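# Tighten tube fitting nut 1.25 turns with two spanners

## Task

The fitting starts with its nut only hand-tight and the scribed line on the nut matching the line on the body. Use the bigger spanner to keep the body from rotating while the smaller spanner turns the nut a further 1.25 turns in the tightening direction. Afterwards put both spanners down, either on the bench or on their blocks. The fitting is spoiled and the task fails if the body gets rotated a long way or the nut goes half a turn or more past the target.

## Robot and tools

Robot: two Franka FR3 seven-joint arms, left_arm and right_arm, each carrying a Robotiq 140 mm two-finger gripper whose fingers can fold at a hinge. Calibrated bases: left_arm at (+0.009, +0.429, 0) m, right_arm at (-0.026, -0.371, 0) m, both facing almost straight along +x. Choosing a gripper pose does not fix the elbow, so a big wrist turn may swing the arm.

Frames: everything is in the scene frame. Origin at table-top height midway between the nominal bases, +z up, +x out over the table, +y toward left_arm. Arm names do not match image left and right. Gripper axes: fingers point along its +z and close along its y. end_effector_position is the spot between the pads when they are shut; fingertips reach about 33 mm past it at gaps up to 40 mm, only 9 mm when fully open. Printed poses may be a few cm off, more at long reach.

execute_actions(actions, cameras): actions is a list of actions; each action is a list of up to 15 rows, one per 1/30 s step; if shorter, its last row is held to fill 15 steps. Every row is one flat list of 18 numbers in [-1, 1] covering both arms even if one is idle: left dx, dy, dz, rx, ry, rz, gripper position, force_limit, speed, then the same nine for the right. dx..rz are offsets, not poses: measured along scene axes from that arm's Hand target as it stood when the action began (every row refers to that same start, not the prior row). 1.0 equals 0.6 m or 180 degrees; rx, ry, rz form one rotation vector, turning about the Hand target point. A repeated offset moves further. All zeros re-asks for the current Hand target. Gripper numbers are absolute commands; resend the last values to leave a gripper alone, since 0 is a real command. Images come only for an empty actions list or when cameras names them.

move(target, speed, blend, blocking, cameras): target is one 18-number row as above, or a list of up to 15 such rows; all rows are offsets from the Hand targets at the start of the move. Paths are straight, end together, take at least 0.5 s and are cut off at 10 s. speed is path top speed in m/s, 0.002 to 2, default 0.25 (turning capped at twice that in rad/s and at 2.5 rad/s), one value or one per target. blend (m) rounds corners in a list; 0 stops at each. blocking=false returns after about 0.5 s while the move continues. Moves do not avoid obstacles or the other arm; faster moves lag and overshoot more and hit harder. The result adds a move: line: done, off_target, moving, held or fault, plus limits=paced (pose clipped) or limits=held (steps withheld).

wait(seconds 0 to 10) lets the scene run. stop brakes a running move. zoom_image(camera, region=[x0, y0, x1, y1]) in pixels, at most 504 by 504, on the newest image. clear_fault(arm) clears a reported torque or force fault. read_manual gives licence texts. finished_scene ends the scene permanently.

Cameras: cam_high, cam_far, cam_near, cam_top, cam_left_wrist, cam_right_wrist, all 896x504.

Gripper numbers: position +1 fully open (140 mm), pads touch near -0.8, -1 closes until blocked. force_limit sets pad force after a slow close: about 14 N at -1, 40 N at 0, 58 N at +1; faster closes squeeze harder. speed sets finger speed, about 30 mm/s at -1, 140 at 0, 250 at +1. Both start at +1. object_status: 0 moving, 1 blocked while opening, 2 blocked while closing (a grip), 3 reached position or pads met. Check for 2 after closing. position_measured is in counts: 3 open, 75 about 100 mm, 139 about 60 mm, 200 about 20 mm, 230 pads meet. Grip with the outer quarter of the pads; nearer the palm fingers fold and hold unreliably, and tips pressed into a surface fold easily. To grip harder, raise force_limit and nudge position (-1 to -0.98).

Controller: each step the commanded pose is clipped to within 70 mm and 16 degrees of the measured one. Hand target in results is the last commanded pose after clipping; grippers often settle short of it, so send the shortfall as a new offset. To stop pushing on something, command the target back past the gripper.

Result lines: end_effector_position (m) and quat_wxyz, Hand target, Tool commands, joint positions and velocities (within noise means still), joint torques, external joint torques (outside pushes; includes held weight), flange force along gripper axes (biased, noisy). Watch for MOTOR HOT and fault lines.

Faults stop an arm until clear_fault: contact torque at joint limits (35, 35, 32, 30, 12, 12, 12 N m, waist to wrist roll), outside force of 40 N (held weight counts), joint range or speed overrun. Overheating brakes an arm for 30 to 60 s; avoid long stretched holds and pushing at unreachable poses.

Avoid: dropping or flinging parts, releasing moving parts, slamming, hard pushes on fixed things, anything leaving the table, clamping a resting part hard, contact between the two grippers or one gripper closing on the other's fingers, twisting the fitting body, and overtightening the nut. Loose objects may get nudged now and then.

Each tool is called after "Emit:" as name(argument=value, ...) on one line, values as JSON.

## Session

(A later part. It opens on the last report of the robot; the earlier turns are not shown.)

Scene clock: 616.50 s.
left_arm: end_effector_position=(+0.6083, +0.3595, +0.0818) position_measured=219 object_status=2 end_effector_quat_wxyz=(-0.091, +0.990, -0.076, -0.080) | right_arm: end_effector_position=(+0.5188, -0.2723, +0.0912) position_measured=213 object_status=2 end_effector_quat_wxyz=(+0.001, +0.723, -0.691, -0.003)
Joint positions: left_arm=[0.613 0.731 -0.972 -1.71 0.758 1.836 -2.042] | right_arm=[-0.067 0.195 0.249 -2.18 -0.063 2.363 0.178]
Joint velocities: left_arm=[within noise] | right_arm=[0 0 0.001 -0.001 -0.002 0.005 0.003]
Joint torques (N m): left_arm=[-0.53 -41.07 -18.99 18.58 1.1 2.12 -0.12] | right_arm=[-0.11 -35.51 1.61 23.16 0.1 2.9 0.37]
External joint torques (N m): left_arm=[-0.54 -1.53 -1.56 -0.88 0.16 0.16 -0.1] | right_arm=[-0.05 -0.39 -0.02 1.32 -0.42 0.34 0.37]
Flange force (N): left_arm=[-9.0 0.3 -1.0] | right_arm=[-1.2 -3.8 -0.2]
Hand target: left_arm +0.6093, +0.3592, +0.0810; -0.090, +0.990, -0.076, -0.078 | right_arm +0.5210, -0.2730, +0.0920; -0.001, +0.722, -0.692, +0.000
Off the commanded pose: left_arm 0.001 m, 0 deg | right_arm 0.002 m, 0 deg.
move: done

Emit:
move(target=[0, 0, -0.005, 0, 0, 0, -1, 0.8, -1, -0.002, 0, -0.0067, 0, 0, 0, -1, 0.8, -1], speed=0.02)

Emit:
move(target=[0, 0, -0.0033, 0, 0, 0, -1, 0.8, -1, 0, 0, -0.005, 0, 0, 0, -1, 0.8, -1], speed=0.02, cameras=["cam_high", "cam_left_wrist", "cam_right_wrist"])

Scene clock: 617.87 s.
left_arm: end_effector_position=(+0.6083, +0.3601, +0.0789) position_measured=219 object_status=2 end_effector_quat_wxyz=(-0.090, +0.990, -0.076, -0.080) | right_arm: end_effector_position=(+0.5179, -0.2724, +0.0875) position_measured=213 object_status=2 end_effector_quat_wxyz=(+0.001, +0.723, -0.691, -0.003)
Joint positions: left_arm=[0.611 0.733 -0.967 -1.712 0.76 1.841 -2.042] | right_arm=[-0.067 0.199 0.249 -2.186 -0.065 2.374 0.18]
Joint velocities: left_arm=[-0.003 -0.002 0.001 -0.001 0 0.003 0] | right_arm=[0.001 -0.002 0 0 -0.001 0.005 0]
Joint torques (N m): left_arm=[-0.86 -41.01 -19.25 18.59 1.19 2.14 -0.18] | right_arm=[-0.09 -35.4 1.72 22.76 0.11 3 0.18]
External joint torques (N m): left_arm=[-0.78 -1.51 -1.84 -0.68 0.28 0.2 -0.15] | right_arm=[-0.05 -0.51 0.05 1.19 -0.41 0.47 0.18]
Flange force (N): left_arm=[-7.8 0.8 -1.3] | right_arm=[-0.8 -2.8 -0.2]
Hand target: left_arm +0.6093, +0.3592, +0.0780; -0.090, +0.990, -0.076, -0.078 | right_arm +0.5198, -0.2730, +0.0880; -0.001, +0.722, -0.692, +0.000
Off the commanded pose: left_arm 0.002 m, 0 deg | right_arm 0.002 m, 0 deg.
move: done

Scene clock: 618.57 s.
left_arm: end_effector_position=(+0.6083, +0.3602, +0.0770) position_measured=219 object_status=2 end_effector_quat_wxyz=(-0.091, +0.990, -0.076, -0.080) | right_arm: end_effector_position=(+0.5179, -0.2723, +0.0845) position_measured=213 object_status=2 end_effector_quat_wxyz=(+0.001, +0.723, -0.691, -0.003)
Joint positions: left_arm=[0.609 0.734 -0.963 -1.713 0.76 1.845 -2.042] | right_arm=[-0.067 0.204 0.249 -2.188 -0.068 2.38 0.182]
Joint velocities: left_arm=[-0.004 0 0.004 -0.001 0.001 0.005 0] | right_arm=[0.001 0.002 0.001 -0.001 -0.001 0.003 0.004]
Joint torques (N m): left_arm=[-1.1 -41.16 -19.07 18.53 1.14 2.11 -0.19] | right_arm=[-0.08 -35.48 1.68 22.66 0.12 2.97 0.28]
External joint torques (N m): left_arm=[-1.03 -1.58 -1.71 -0.79 0.22 0.16 -0.17] | right_arm=[-0.01 -0.29 -0.01 1.06 -0.4 0.42 0.27]
Flange force (N): left_arm=[-7.6 1.1 -1.3] | right_arm=[-1.0 -3.0 0.3]
Hand target: left_arm +0.6093, +0.3592, +0.0760; -0.090, +0.990, -0.076, -0.078 | right_arm +0.5198, -0.2730, +0.0850; -0.001, +0.722, -0.692, +0.000
Off the commanded pose: left_arm 0.002 m, 0 deg | right_arm 0.002 m, 0 deg.
move: done
camera_calibration:
cam_left_wrist: T_world_to_cam=[[-0.170853, -0.966014, -0.193977, 0.475384], [-0.858741, 0.0494677, 0.510017, 0.466892], [-0.483088, 0.253714, -0.838007, 0.413154], [0, 0, 0, 1]] pos_world=[0.68175, 0.331309, 0.200316]
cam_right_wrist: T_world_to_cam=[[-0.997882, -0.0641145, 0.0109539, 0.502237], [-0.0567806, 0.940821, 0.334114, 0.263033], [-0.0317272, 0.332785, -0.942469, 0.331324], [0, 0, 0, 1]] pos_world=[0.526621, -0.325526, 0.218878]
Images, in order (width x height): cam_high 896x504, cam_left_wrist 896x504, cam_right_wrist 896x504.

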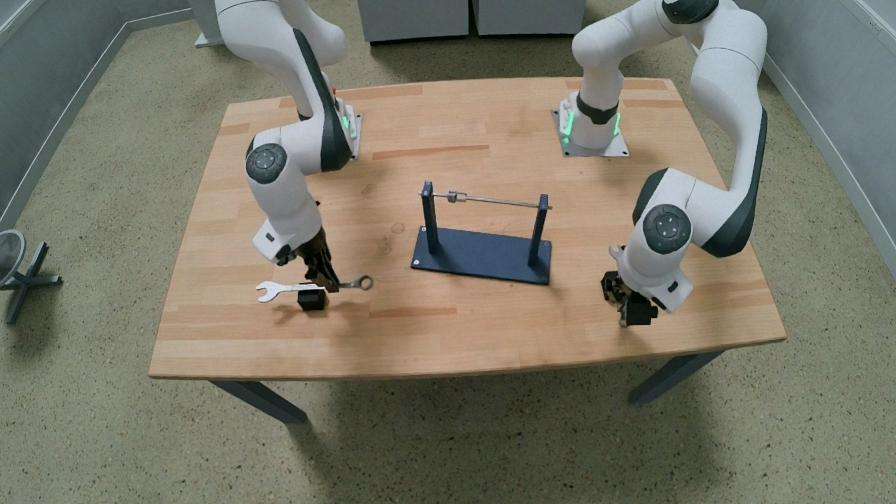

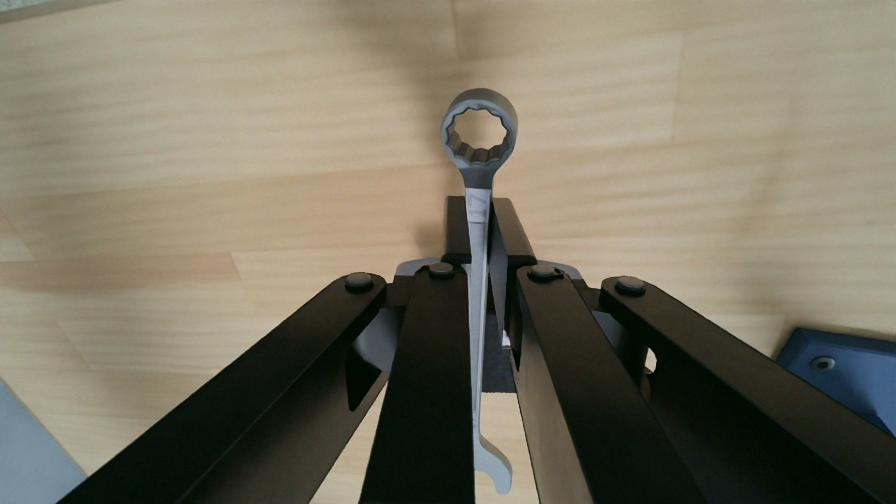

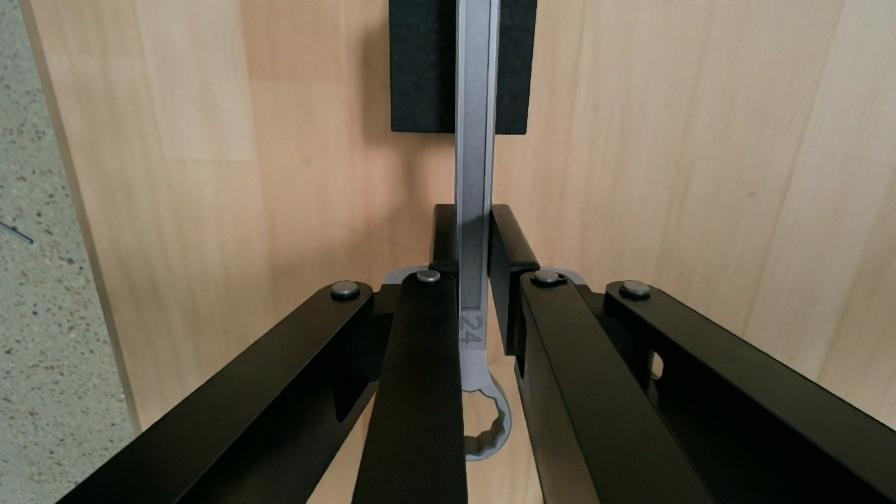

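Emit:
zoom_image(camera="cam_high", region=[250, 260, 390, 320])

Emit:
zoom_image(camera="cam_high", region=[590, 230, 680, 340])

Scaled by 3.600 from the camera's 896x504 image, which has a finer 1280x720 frame.

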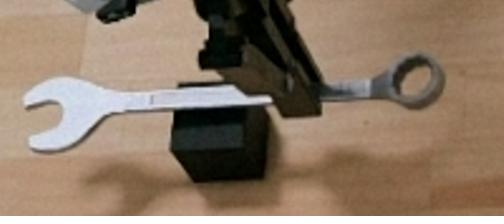

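Scaled by 4.582 from the camera's 896x504 image, which has a finer 1280x720 frame.

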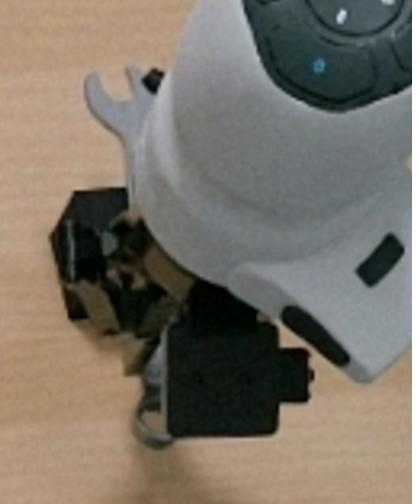

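Emit:
move(target=[0, 0, -0.0033, 0, 0, 0, -1, 0.8, -1, 0, 0, -0.0033, 0, 0, 0, -1, 0.8, -1], speed=0.02)

Emit:
move(target=[0, 0, -0.0025, 0, 0, 0, -1, 0.8, -1, 0, 0, -0.0033, 0, 0, 0, -1, 0.8, -1], speed=0.02)

Scene clock: 620.20 s.
left_arm: end_effector_position=(+0.6083, +0.3602, +0.0750) position_measured=219 object_status=2 end_effector_quat_wxyz=(-0.091, +0.990, -0.076, -0.080) | right_arm: end_effector_position=(+0.5180, -0.2722, +0.0826) position_measured=213 object_status=2 end_effector_quat_wxyz=(+0.001, +0.723, -0.691, -0.003)
Joint positions: left_arm=[0.606 0.735 -0.958 -1.714 0.76 1.849 -2.042] | right_arm=[-0.067 0.208 0.249 -2.189 -0.069 2.385 0.183]
Joint velocities: left_arm=[-0.002 -0.001 0.004 0.002 -0.001 0.003 -0.001] | right_arm=[within noise]
Joint torques (N m): left_arm=[-1.19 -41.22 -18.9 18.55 1.13 2.08 -0.21] | right_arm=[-0.09 -35.56 1.68 22.58 0.13 2.96 0.33]
External joint torques (N m): left_arm=[-1.01 -1.51 -1.48 -0.73 0.22 0.13 -0.19] | right_arm=[-0.08 -0.42 -0.09 1.05 -0.38 0.4 0.33]
Flange force (N): left_arm=[-6.8 1.2 -1.2] | right_arm=[-0.9 -2.7 0.0]
Hand target: left_arm +0.6093, +0.3592, +0.0740; -0.090, +0.990, -0.076, -0.078 | right_arm +0.5198, -0.2730, +0.0830; -0.001, +0.722, -0.692, +0.000
Off the commanded pose: left_arm 0.002 m, 0 deg | right_arm 0.002 m, 0 deg.
move: done

Scene clock: 620.90 s.
left_arm: end_effector_position=(+0.6084, +0.3602, +0.0735) position_measured=219 object_status=2 end_effector_quat_wxyz=(-0.091, +0.990, -0.077, -0.080) | right_arm: end_effector_position=(+0.5180, -0.2721, +0.0806) position_measured=213 object_status=2 end_effector_quat_wxyz=(+0.001, +0.723, -0.691, -0.003)
Joint positions: left_arm=[0.603 0.736 -0.954 -1.715 0.76 1.853 -2.042] | right_arm=[-0.067 0.212 0.249 -2.19 -0.071 2.39 0.184]
Joint velocities: left_arm=[-0.004 0.001 0.003 0 0.001 0.002 0] | right_arm=[-0.001 0 0 0 -0.001 0.004 0.001]
Joint torques (N m): left_arm=[-0.4 -41.3 -18.49 18.55 1.06 2.15 -0.22] | right_arm=[-0.11 -35.59 1.67 22.54 0.08 2.96 0.27]
External joint torques (N m): left_arm=[-0.43 -1.57 -1.29 -0.75 0.14 0.21 -0.2] | right_arm=[-0.12 -0.13 -0.17 0.93 -0.43 0.38 0.27]
Flange force (N): left_arm=[-8.6 0.3 -0.9] | right_arm=[-0.8 -3.0 0.6]
Hand target: left_arm +0.6093, +0.3592, +0.0725; -0.090, +0.990, -0.076, -0.078 | right_arm +0.5198, -0.2730, +0.0810; -0.001, +0.722, -0.692, +0.000
Off the commanded pose: left_arm 0.002 m, 0 deg | right_arm 0.002 m, 0 deg.
move: done

Emit:
move(target=[0, 0, -0.0025, 0, 0, 0, -1, 0.8, -1, 0, 0, -0.0033, 0, 0, 0, -1, 0.8, -1], speed=0.02)

Emit:
move(target=[0, 0, -0.0025, 0, 0, 0, -1, 0.8, -1, 0, 0, -0.0033, 0, 0, 0, -1, 0.8, -1], speed=0.02, cameras=["cam_high", "cam_left_wrist", "cam_right_wrist"])

Scene clock: 622.07 s.
left_arm: end_effector_position=(+0.6085, +0.3602, +0.0725) position_measured=219 object_status=2 end_effector_quat_wxyz=(-0.091, +0.990, -0.077, -0.080) | right_arm: end_effector_position=(+0.5180, -0.2721, +0.0787) position_measured=213 object_status=2 end_effector_quat_wxyz=(+0.001, +0.723, -0.691, -0.003)
Joint positions: left_arm=[0.601 0.736 -0.951 -1.715 0.76 1.855 -2.042] | right_arm=[-0.067 0.215 0.249 -2.191 -0.073 2.394 0.185]
Joint velocities: left_arm=[within noise] | right_arm=[0 -0.002 -0.002 0.001 -0.001 0.003 0.002]
Joint torques (N m): left_arm=[-1 -40.97 -18.31 18.32 1.09 2.26 -0.23] | right_arm=[-0.1 -35.64 1.69 22.47 0.17 3.01 0.35]
External joint torques (N m): left_arm=[-1.01 -1.1 -1.08 -1.03 0.16 0.31 -0.21] | right_arm=[-0.14 -0.24 -0.2 0.98 -0.33 0.44 0.35]
Flange force (N): left_arm=[-6.9 1.3 0.1] | right_arm=[-0.8 -2.8 0.5]
Hand target: left_arm +0.6093, +0.3592, +0.0710; -0.090, +0.990, -0.076, -0.078 | right_arm +0.5198, -0.2730, +0.0790; -0.001, +0.722, -0.692, +0.000
Off the commanded pose: left_arm 0.002 m, 0 deg | right_arm 0.002 m, 0 deg.
move: done

Scene clock: 622.77 s.
left_arm: end_effector_position=(+0.6086, +0.3602, +0.0721) position_measured=219 object_status=2 end_effector_quat_wxyz=(-0.091, +0.990, -0.077, -0.080) | right_arm: end_effector_position=(+0.5180, -0.2720, +0.0767) position_measured=213 object_status=2 end_effector_quat_wxyz=(+0.001, +0.723, -0.691, -0.003)
Joint positions: left_arm=[0.599 0.736 -0.949 -1.715 0.76 1.856 -2.042] | right_arm=[-0.067 0.219 0.249 -2.192 -0.074 2.399 0.186]
Joint velocities: left_arm=[within noise] | right_arm=[-0.001 -0.001 0 0.002 -0.002 0.004 0.002]
Joint torques (N m): left_arm=[-1.02 -40.04 -17.95 17.88 1.29 2.53 -0.26] | right_arm=[-0.06 -35.69 1.66 22.4 0.08 3.03 0.25]
External joint torques (N m): left_arm=[-1.14 -0.24 -0.86 -1.45 0.37 0.6 -0.24] | right_arm=[-0.07 -0.39 -0.23 1.11 -0.42 0.49 0.25]
Flange force (N): left_arm=[-6.1 1.9 2.3] | right_arm=[-0.7 -2.9 0.3]
Hand target: left_arm +0.6093, +0.3592, +0.0695; -0.090, +0.990, -0.076, -0.078 | right_arm +0.5198, -0.2730, +0.0771; -0.001, +0.722, -0.692, +0.000
Off the commanded pose: left_arm 0.003 m, 0 deg | right_arm 0.002 m, 0 deg.
move: done
camera_calibration:
cam_left_wrist: T_world_to_cam=[[-0.171875, -0.965621, -0.195028, 0.475041], [-0.858938, 0.0499538, 0.509638, 0.469617], [-0.482374, 0.255111, -0.837994, 0.408237], [0, 0, 0, 1]] pos_world=[0.681943, 0.331105, 0.195412]
cam_right_wrist: T_world_to_cam=[[-0.99786, -0.0645167, 0.0105977, 0.502376], [-0.0572788, 0.940794, 0.334104, 0.265654], [-0.0315255, 0.332782, -0.942477, 0.323676], [0, 0, 0, 1]] pos_world=[0.526721, -0.325228, 0.210977]
Images, in order (width x height): cam_high 896x504, cam_left_wrist 896x504, cam_right_wrist 896x504.

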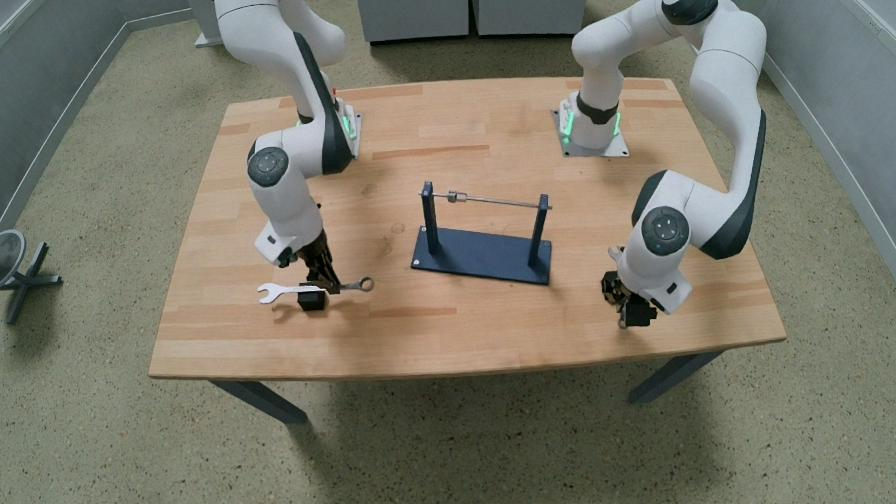

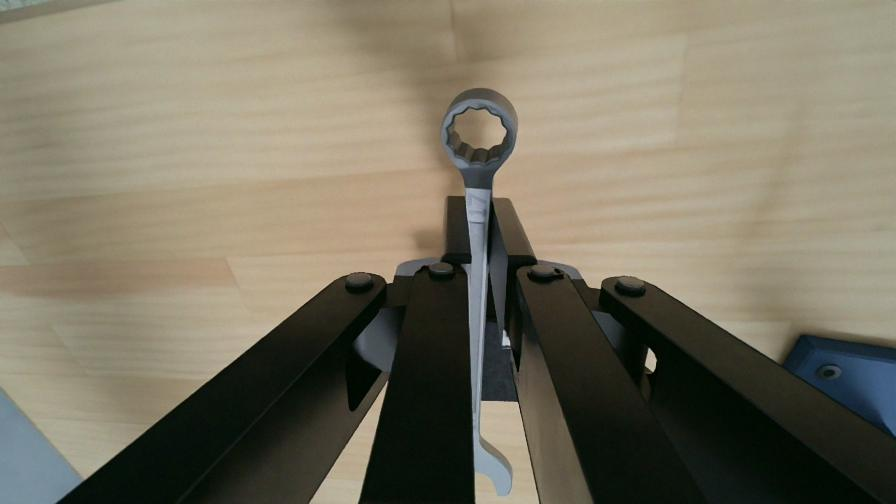

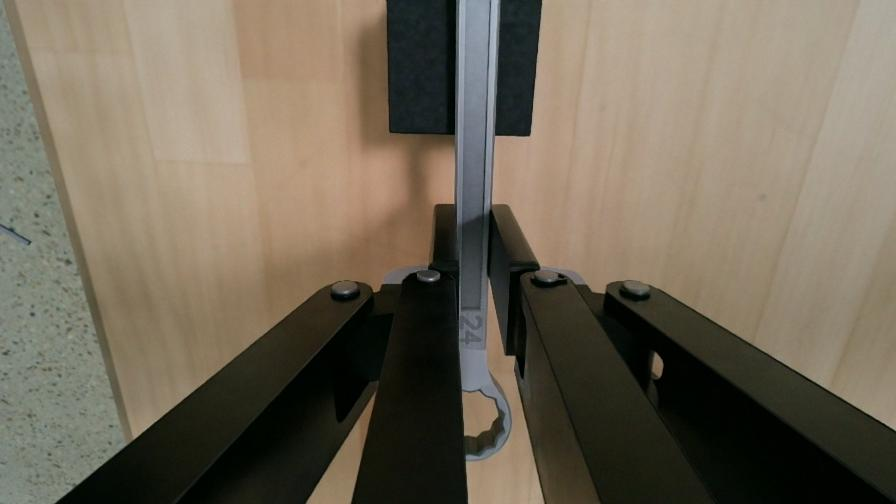

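Emit:
move(target=[0, 0, 0.0033, 0, 0, 0, -1, 0.8, -1, 0, 0, -0.0025, 0, 0, 0, -1, 0.8, -1], speed=0.02)

Emit:
move(target=[0, 0, 0, 0, 0, 0, -1, 0.8, -1, 0, 0, -0.0025, 0, 0, 0, -1, 0.8, -1], speed=0.02)

Scene clock: 624.57 s.
left_arm: end_effector_position=(+0.6086, +0.3602, +0.0721) position_measured=219 object_status=2 end_effector_quat_wxyz=(-0.091, +0.990, -0.077, -0.080) | right_arm: end_effector_position=(+0.5181, -0.2719, +0.0754) position_measured=213 object_status=2 end_effector_quat_wxyz=(+0.001, +0.723, -0.691, -0.002)
Joint positions: left_arm=[0.599 0.736 -0.949 -1.715 0.76 1.856 -2.042] | right_arm=[-0.067 0.221 0.249 -2.192 -0.076 2.402 0.187]
Joint torques (N m): left_arm=[-0.63 -40 -18.67 18.24 0.92 2.26 -0.19] | right_arm=[-0.14 -35.56 1.62 22.27 0.08 2.98 0.22]
External joint torques (N m): left_arm=[-0.65 -0.11 -1.47 -1.1 0 0.31 -0.16] | right_arm=[-0.21 -0.12 -0.35 0.92 -0.42 0.42 0.22]
Flange force (N): left_arm=[-6.2 1.1 0.6] | right_arm=[-0.4 -3.0 0.8]
Hand target: left_arm +0.6093, +0.3592, +0.0715; -0.090, +0.990, -0.076, -0.078 | right_arm +0.5198, -0.2730, +0.0756; -0.001, +0.722, -0.692, +0.000
Off the commanded pose: left_arm 0.001 m, 0 deg | right_arm 0.002 m, 0 deg.
move: done

Scene clock: 625.27 s.
left_arm: end_effector_position=(+0.6086, +0.3602, +0.0721) position_measured=219 object_status=2 end_effector_quat_wxyz=(-0.091, +0.990, -0.077, -0.080) | right_arm: end_effector_position=(+0.5183, -0.2720, +0.0751) position_measured=213 object_status=2 end_effector_quat_wxyz=(+0.000, +0.722, -0.692, -0.002)
Joint positions: left_arm=[0.599 0.736 -0.949 -1.715 0.76 1.856 -2.042] | right_arm=[-0.067 0.222 0.249 -2.193 -0.077 2.403 0.189]
Joint torques (N m): left_arm=[-0.6 -39.99 -18.63 18.19 0.92 2.26 -0.18] | right_arm=[-0.46 -34.35 1.57 22.01 -0.01 3.32 0.1]
External joint torques (N m): left_arm=[-0.59 -0.19 -1.45 -1.13 0 0.32 -0.16] | right_arm=[-0.42 0.84 -0.29 0.82 -0.51 0.79 0.1]
Flange force (N): left_arm=[-6.7 1.0 0.6] | right_arm=[-0.3 -4.6 3.4]
Hand target: left_arm +0.6093, +0.3592, +0.0715; -0.090, +0.990, -0.076, -0.078 | right_arm +0.5198, -0.2730, +0.0741; -0.001, +0.722, -0.692, +0.000
Off the commanded pose: left_arm 0.001 m, 0 deg | right_arm 0.002 m, 0 deg.
move: done

Emit:
execute_actions(actions=[[[0,0,0,0,0,0,-0.3,0.8,-1, 0,0,0.0017,0,0,0,-0.25,0.8,-1]],[[0,0,0,0,0,0,-0.3,0.8,-1, 0,0,0,0,0,0,-0.25,0.8,-1]],[[0,0,0,0,0,0,-0.3,0.8,-1, 0,0,0,0,0,0,-0.25,0.8,-1]]], cameras=["cam_high", "cam_left_wrist", "cam_right_wrist"])

Scene clock: 627.70 s.
left_arm: end_effector_position=(+0.6086, +0.3602, +0.0721) position_measured=167 object_status=3 end_effector_quat_wxyz=(-0.091, +0.990, -0.077, -0.080) | right_arm: end_effector_position=(+0.5188, -0.2719, +0.0752) position_measured=160 object_status=3 end_effector_quat_wxyz=(+0.000, +0.722, -0.692, -0.002)
Joint positions: left_arm=[0.599 0.736 -0.949 -1.715 0.76 1.856 -2.042] | right_arm=[-0.067 0.222 0.249 -2.193 -0.077 2.405 0.19]
Joint torques (N m): left_arm=[-0.48 -41.32 -18.98 18.43 0.86 2.13 -0.18] | right_arm=[-0.06 -35.06 1.8 21.72 0.22 2.78 0.18]
External joint torques (N m): left_arm=[-0.29 -1.5 -1.69 -0.8 -0.05 0.19 -0.16] | right_arm=[-0.12 0.54 -0.18 0.27 -0.28 0.2 0.18]
External joint torques at the end of the 1st action: left_arm=[-0.56 -1.49 -1.83 -0.91 -0.04 0.19 -0.2] | right_arm=[-0.3 0.33 -0.25 0.47 -0.28 0.21 0.19]
External joint torques at the end of the 2nd action: left_arm=[-0.34 -1.53 -1.69 -0.85 -0.04 0.19 -0.19] | right_arm=[-0.03 0.48 -0.03 0.35 -0.27 0.2 0.14]
Flange force (N): left_arm=[-9.7 0.0 -1.4] | right_arm=[-0.5 -2.4 1.7]
Flange force at the end of the 1st action (N): left_arm=[-9.6 0.5 -1.4] | right_arm=[-0.3 -2.6 1.2]
Flange force at the end of the 2nd action (N): left_arm=[-9.9 0.1 -1.3] | right_arm=[-0.6 -2.5 1.5]
Hand target: left_arm +0.6093, +0.3592, +0.0715; -0.090, +0.990, -0.076, -0.078 | right_arm +0.5198, -0.2730, +0.0751; -0.001, +0.722, -0.692, +0.000
Off the commanded pose: left_arm 0.001 m, 0 deg | right_arm 0.002 m, 0 deg.
camera_calibration:
cam_left_wrist: T_world_to_cam=[[-0.171921, -0.965596, -0.19511, 0.47508], [-0.858935, 0.049952, 0.509642, 0.469615], [-0.482362, 0.255205, -0.837972, 0.408193], [0, 0, 0, 1]] pos_world=[0.681943, 0.331105, 0.195412]
cam_right_wrist: T_world_to_cam=[[-0.998011, -0.0625324, 0.00802327, 0.504055], [-0.0562712, 0.940925, 0.333908, 0.265599], [-0.0284293, 0.332792, -0.942572, 0.320716], [0, 0, 0, 1]] pos_world=[0.527115, -0.325121, 0.209568]
Images, in order (width x height): cam_high 896x504, cam_left_wrist 896x504, cam_right_wrist 896x504.

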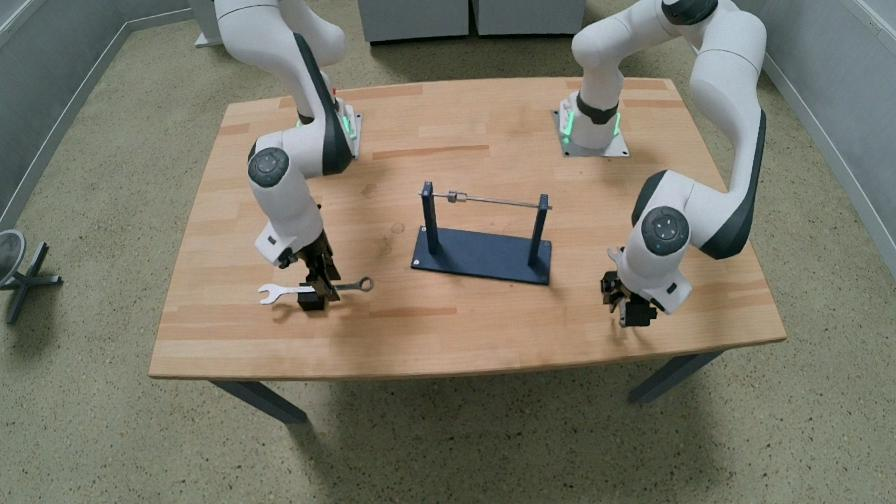

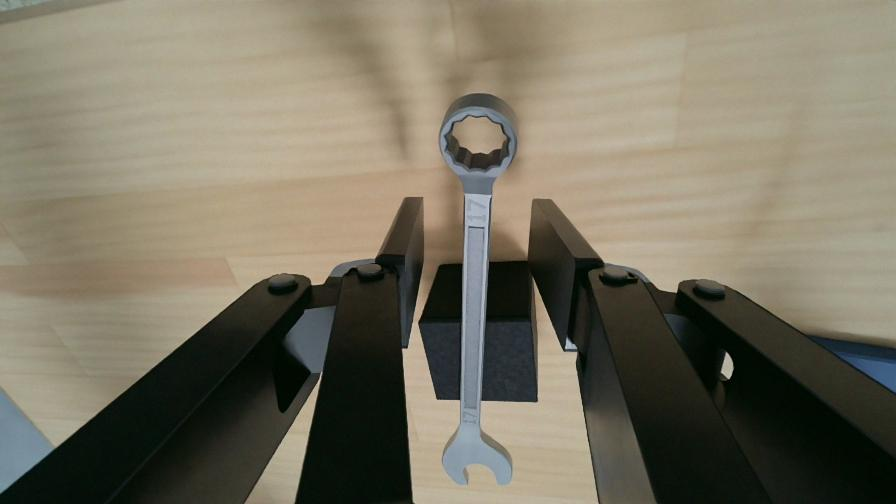

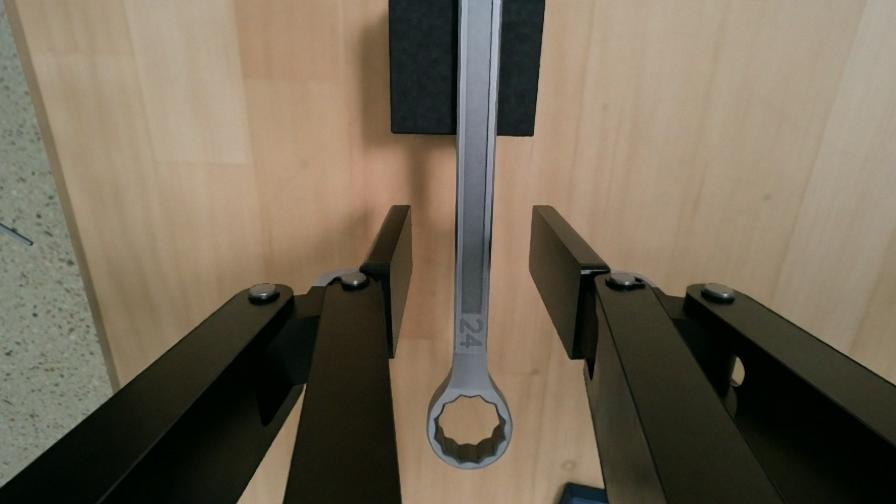

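Emit:
move(target=[[0.0235, -0.0317, 0.162, 0,0,0,-0.3,0.8,-1, 0,0,0.1667,0,0,0,-0.25,0.8,-1],[0.0235, -0.0317, 0.33, 0,0,0,-0.3,0.8,-1, 0,0,0.33,0,0,0,-0.25,0.8,-1]], speed=[0.08, 0.2], blend=[0.02, 0], cameras=["all"])

Scene clock: 631.43 s.
left_arm: end_effector_position=(+0.6250, +0.3407, +0.2703) position_measured=167 object_status=3 end_effector_quat_wxyz=(-0.091, +0.990, -0.071, -0.075) | right_arm: end_effector_position=(+0.5204, -0.2718, +0.2738) position_measured=160 object_status=3 end_effector_quat_wxyz=(-0.001, +0.722, -0.692, +0.003)
Joint positions: left_arm=[0.534 0.617 -1.06 -1.357 0.634 1.461 -1.936] | right_arm=[-0.071 -0.017 0.251 -1.949 0.001 1.938 0.137]
Joint velocities: left_arm=[0.001 0 0.001 0.001 0 -0.005 0.008] | right_arm=[-0.001 -0.001 -0.001 -0.001 0 -0.005 0]
Joint torques (N m): left_arm=[-0.71 -40.01 -16.4 20.51 1.1 1.68 0.35] | right_arm=[-0.61 -29.8 -0.34 25.81 1.04 2.2 -0.15]
External joint torques (N m): left_arm=[-0.62 -1.03 -1.97 -0.12 -0.07 -0.32 0.37] | right_arm=[-0.63 1.15 -0.21 0.9 0.35 -0.4 -0.15]
Flange force (N): left_arm=[-5.1 0.0 -0.8] | right_arm=[0.1 -6.7 -2.3]
Hand target: left_arm +0.6234, +0.3402, +0.2695; -0.090, +0.990, -0.076, -0.078 | right_arm +0.5198, -0.2730, +0.2731; -0.001, +0.722, -0.692, +0.000
Off the commanded pose: left_arm 0.002 m, 1 deg | right_arm 0.001 m, 0 deg.
move: done
camera_calibration:
cam_left_wrist: T_world_to_cam=[[-0.159692, -0.967328, -0.196912, 0.491131], [-0.864987, 0.0409918, 0.500118, 0.393067], [-0.475706, 0.250191, -0.843272, 0.586165], [0, 0, 0, 1]] pos_world=[0.69727, 0.312319, 0.394427]
cam_right_wrist: T_world_to_cam=[[-0.99807, -0.0620997, -0.0000311961, 0.506347], [-0.0586454, 0.942386, 0.329347, 0.202233], [-0.0204229, 0.328713, -0.944209, 0.503103], [0, 0, 0, 1]] pos_world=[0.527504, -0.324514, 0.408445]

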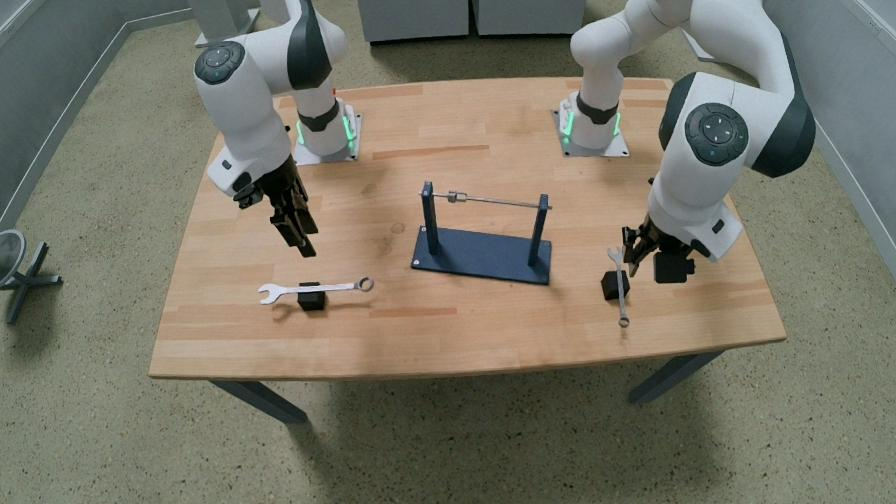

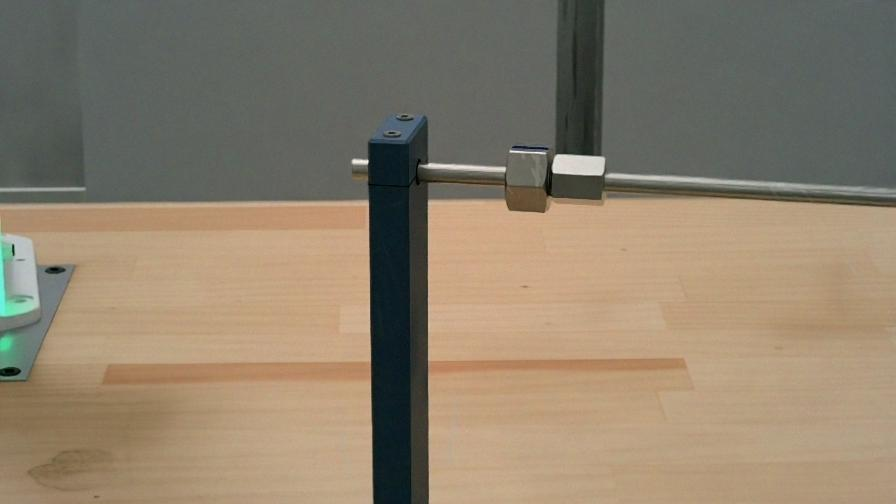

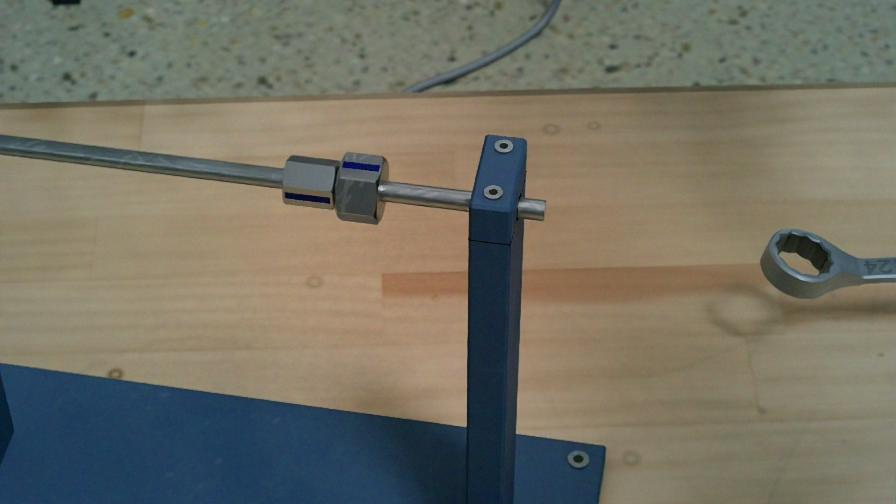

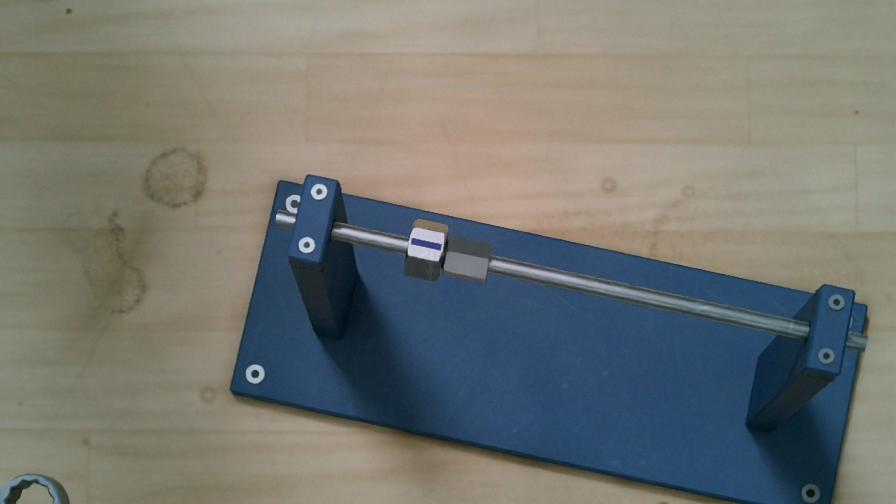

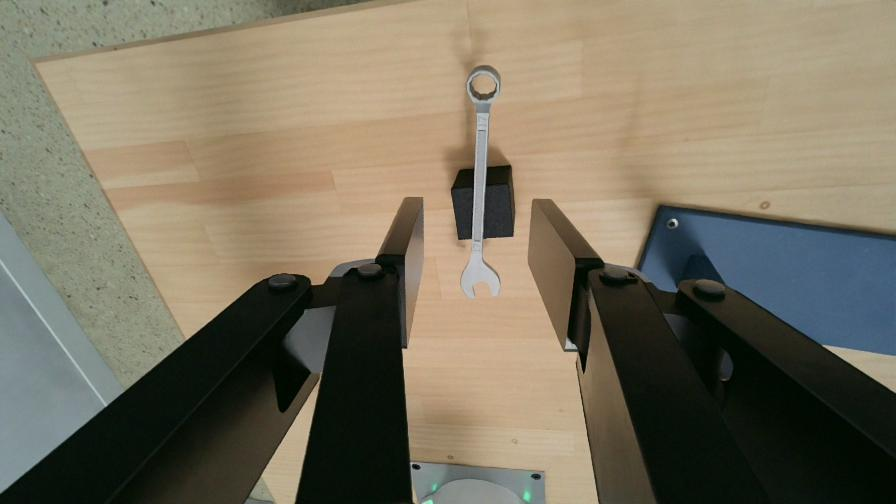

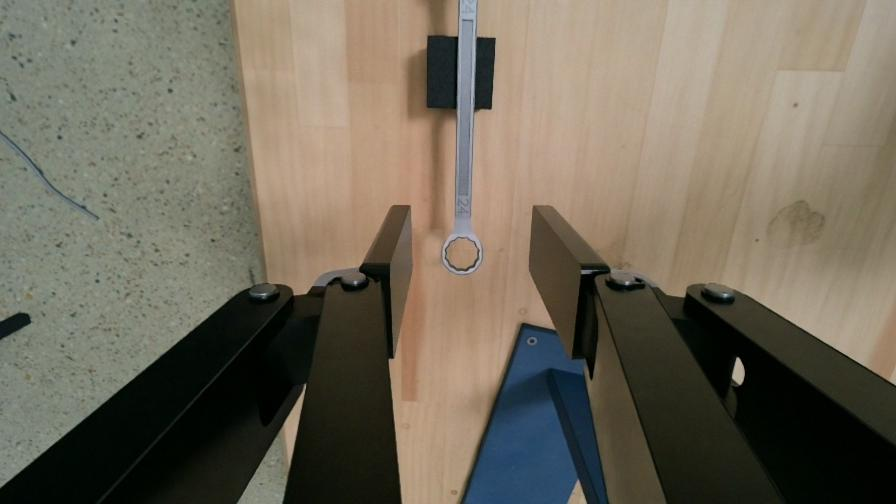

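Emit:
zoom_image(camera="cam_near", region=[260, 130, 400, 240])

Emit:
zoom_image(camera="cam_top", region=[380, 200, 510, 300])

Emit:
zoom_image(camera="cam_far", region=[480, 120, 630, 230])

Scaled by 3.600 from the camera's 896x504 image, which has a finer 1280x720 frame.

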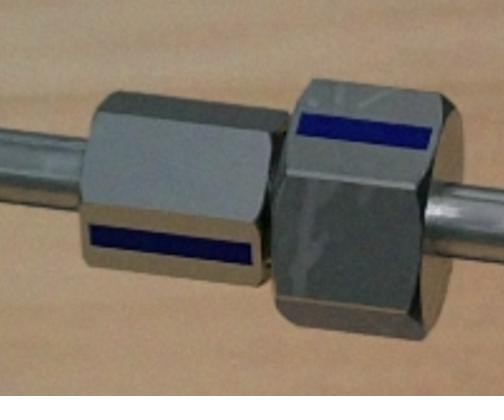

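Scaled by 3.877 from the camera's 896x504 image, which has a finer 1280x720 frame.

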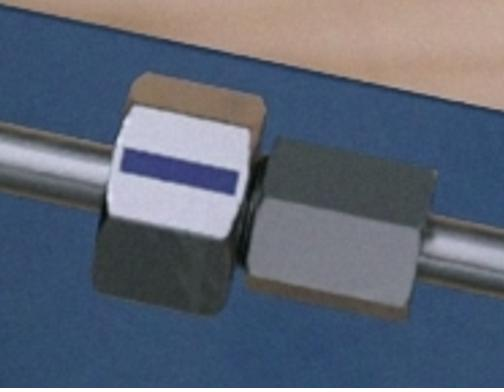

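Scaled by 3.360 from the camera's 896x504 image, which has a finer 1280x720 frame.

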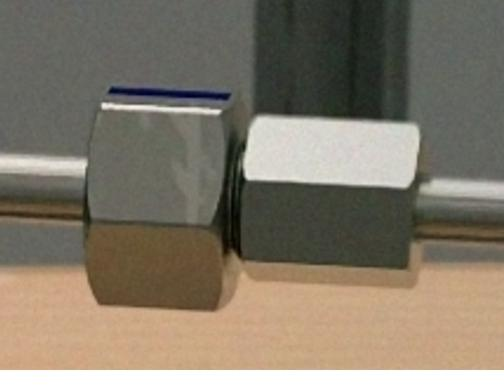

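Emit:
zoom_image(camera="cam_top", region=[436, 228, 496, 288])

Emit:
zoom_image(camera="cam_near", region=[280, 150, 340, 215])

Emit:
zoom_image(camera="cam_near", region=[330, 145, 395, 230])

Emit:
zoom_image(camera="cam_far", region=[545, 145, 615, 210])

Scaled by 8.400 from the camera's 896x504 image, which has a finer 1280x720 frame.

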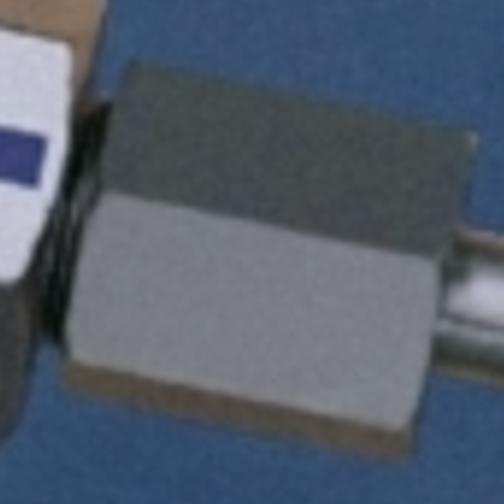

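Scaled by 7.754 from the camera's 896x504 image, which has a finer 1280x720 frame.

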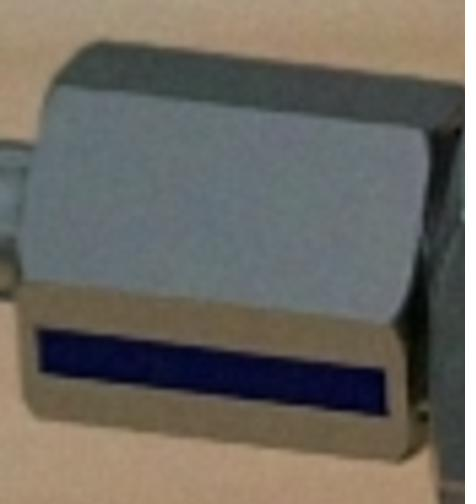

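Scaled by 5.929 from the camera's 896x504 image, which has a finer 1280x720 frame.

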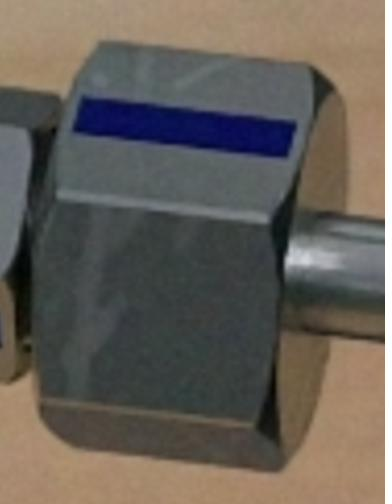

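Scaled by 7.200 from the camera's 896x504 image, which has a finer 1280x720 frame.

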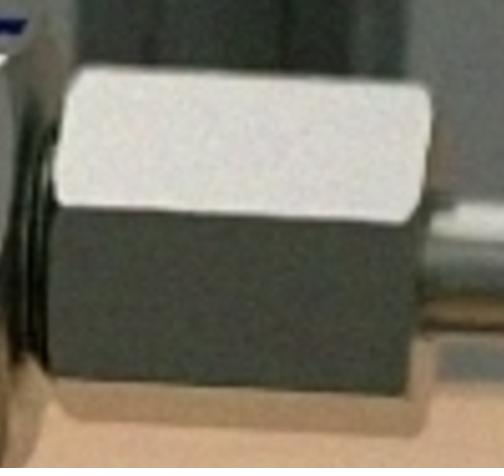

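Emit:
zoom_image(camera="cam_far", region=[495, 140, 560, 218])

Emit:
zoom_image(camera="cam_top", region=[396, 210, 456, 290])

Scaled by 6.462 from the camera's 896x504 image, which has a finer 1280x720 frame.

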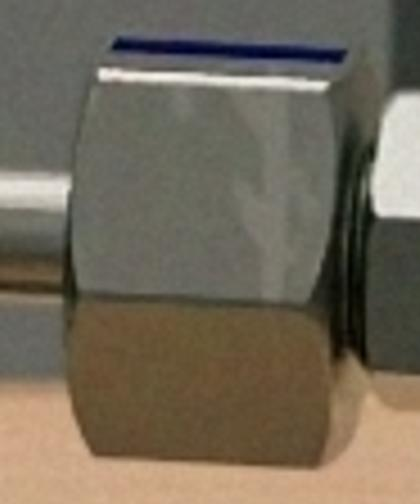

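Scaled by 6.300 from the camera's 896x504 image, which has a finer 1280x720 frame.

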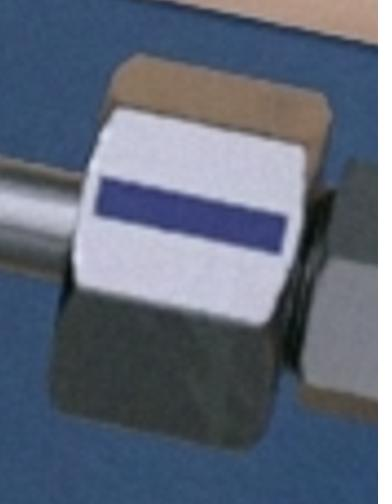

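Emit:
finished_scene()

The scene is finished: the task was done.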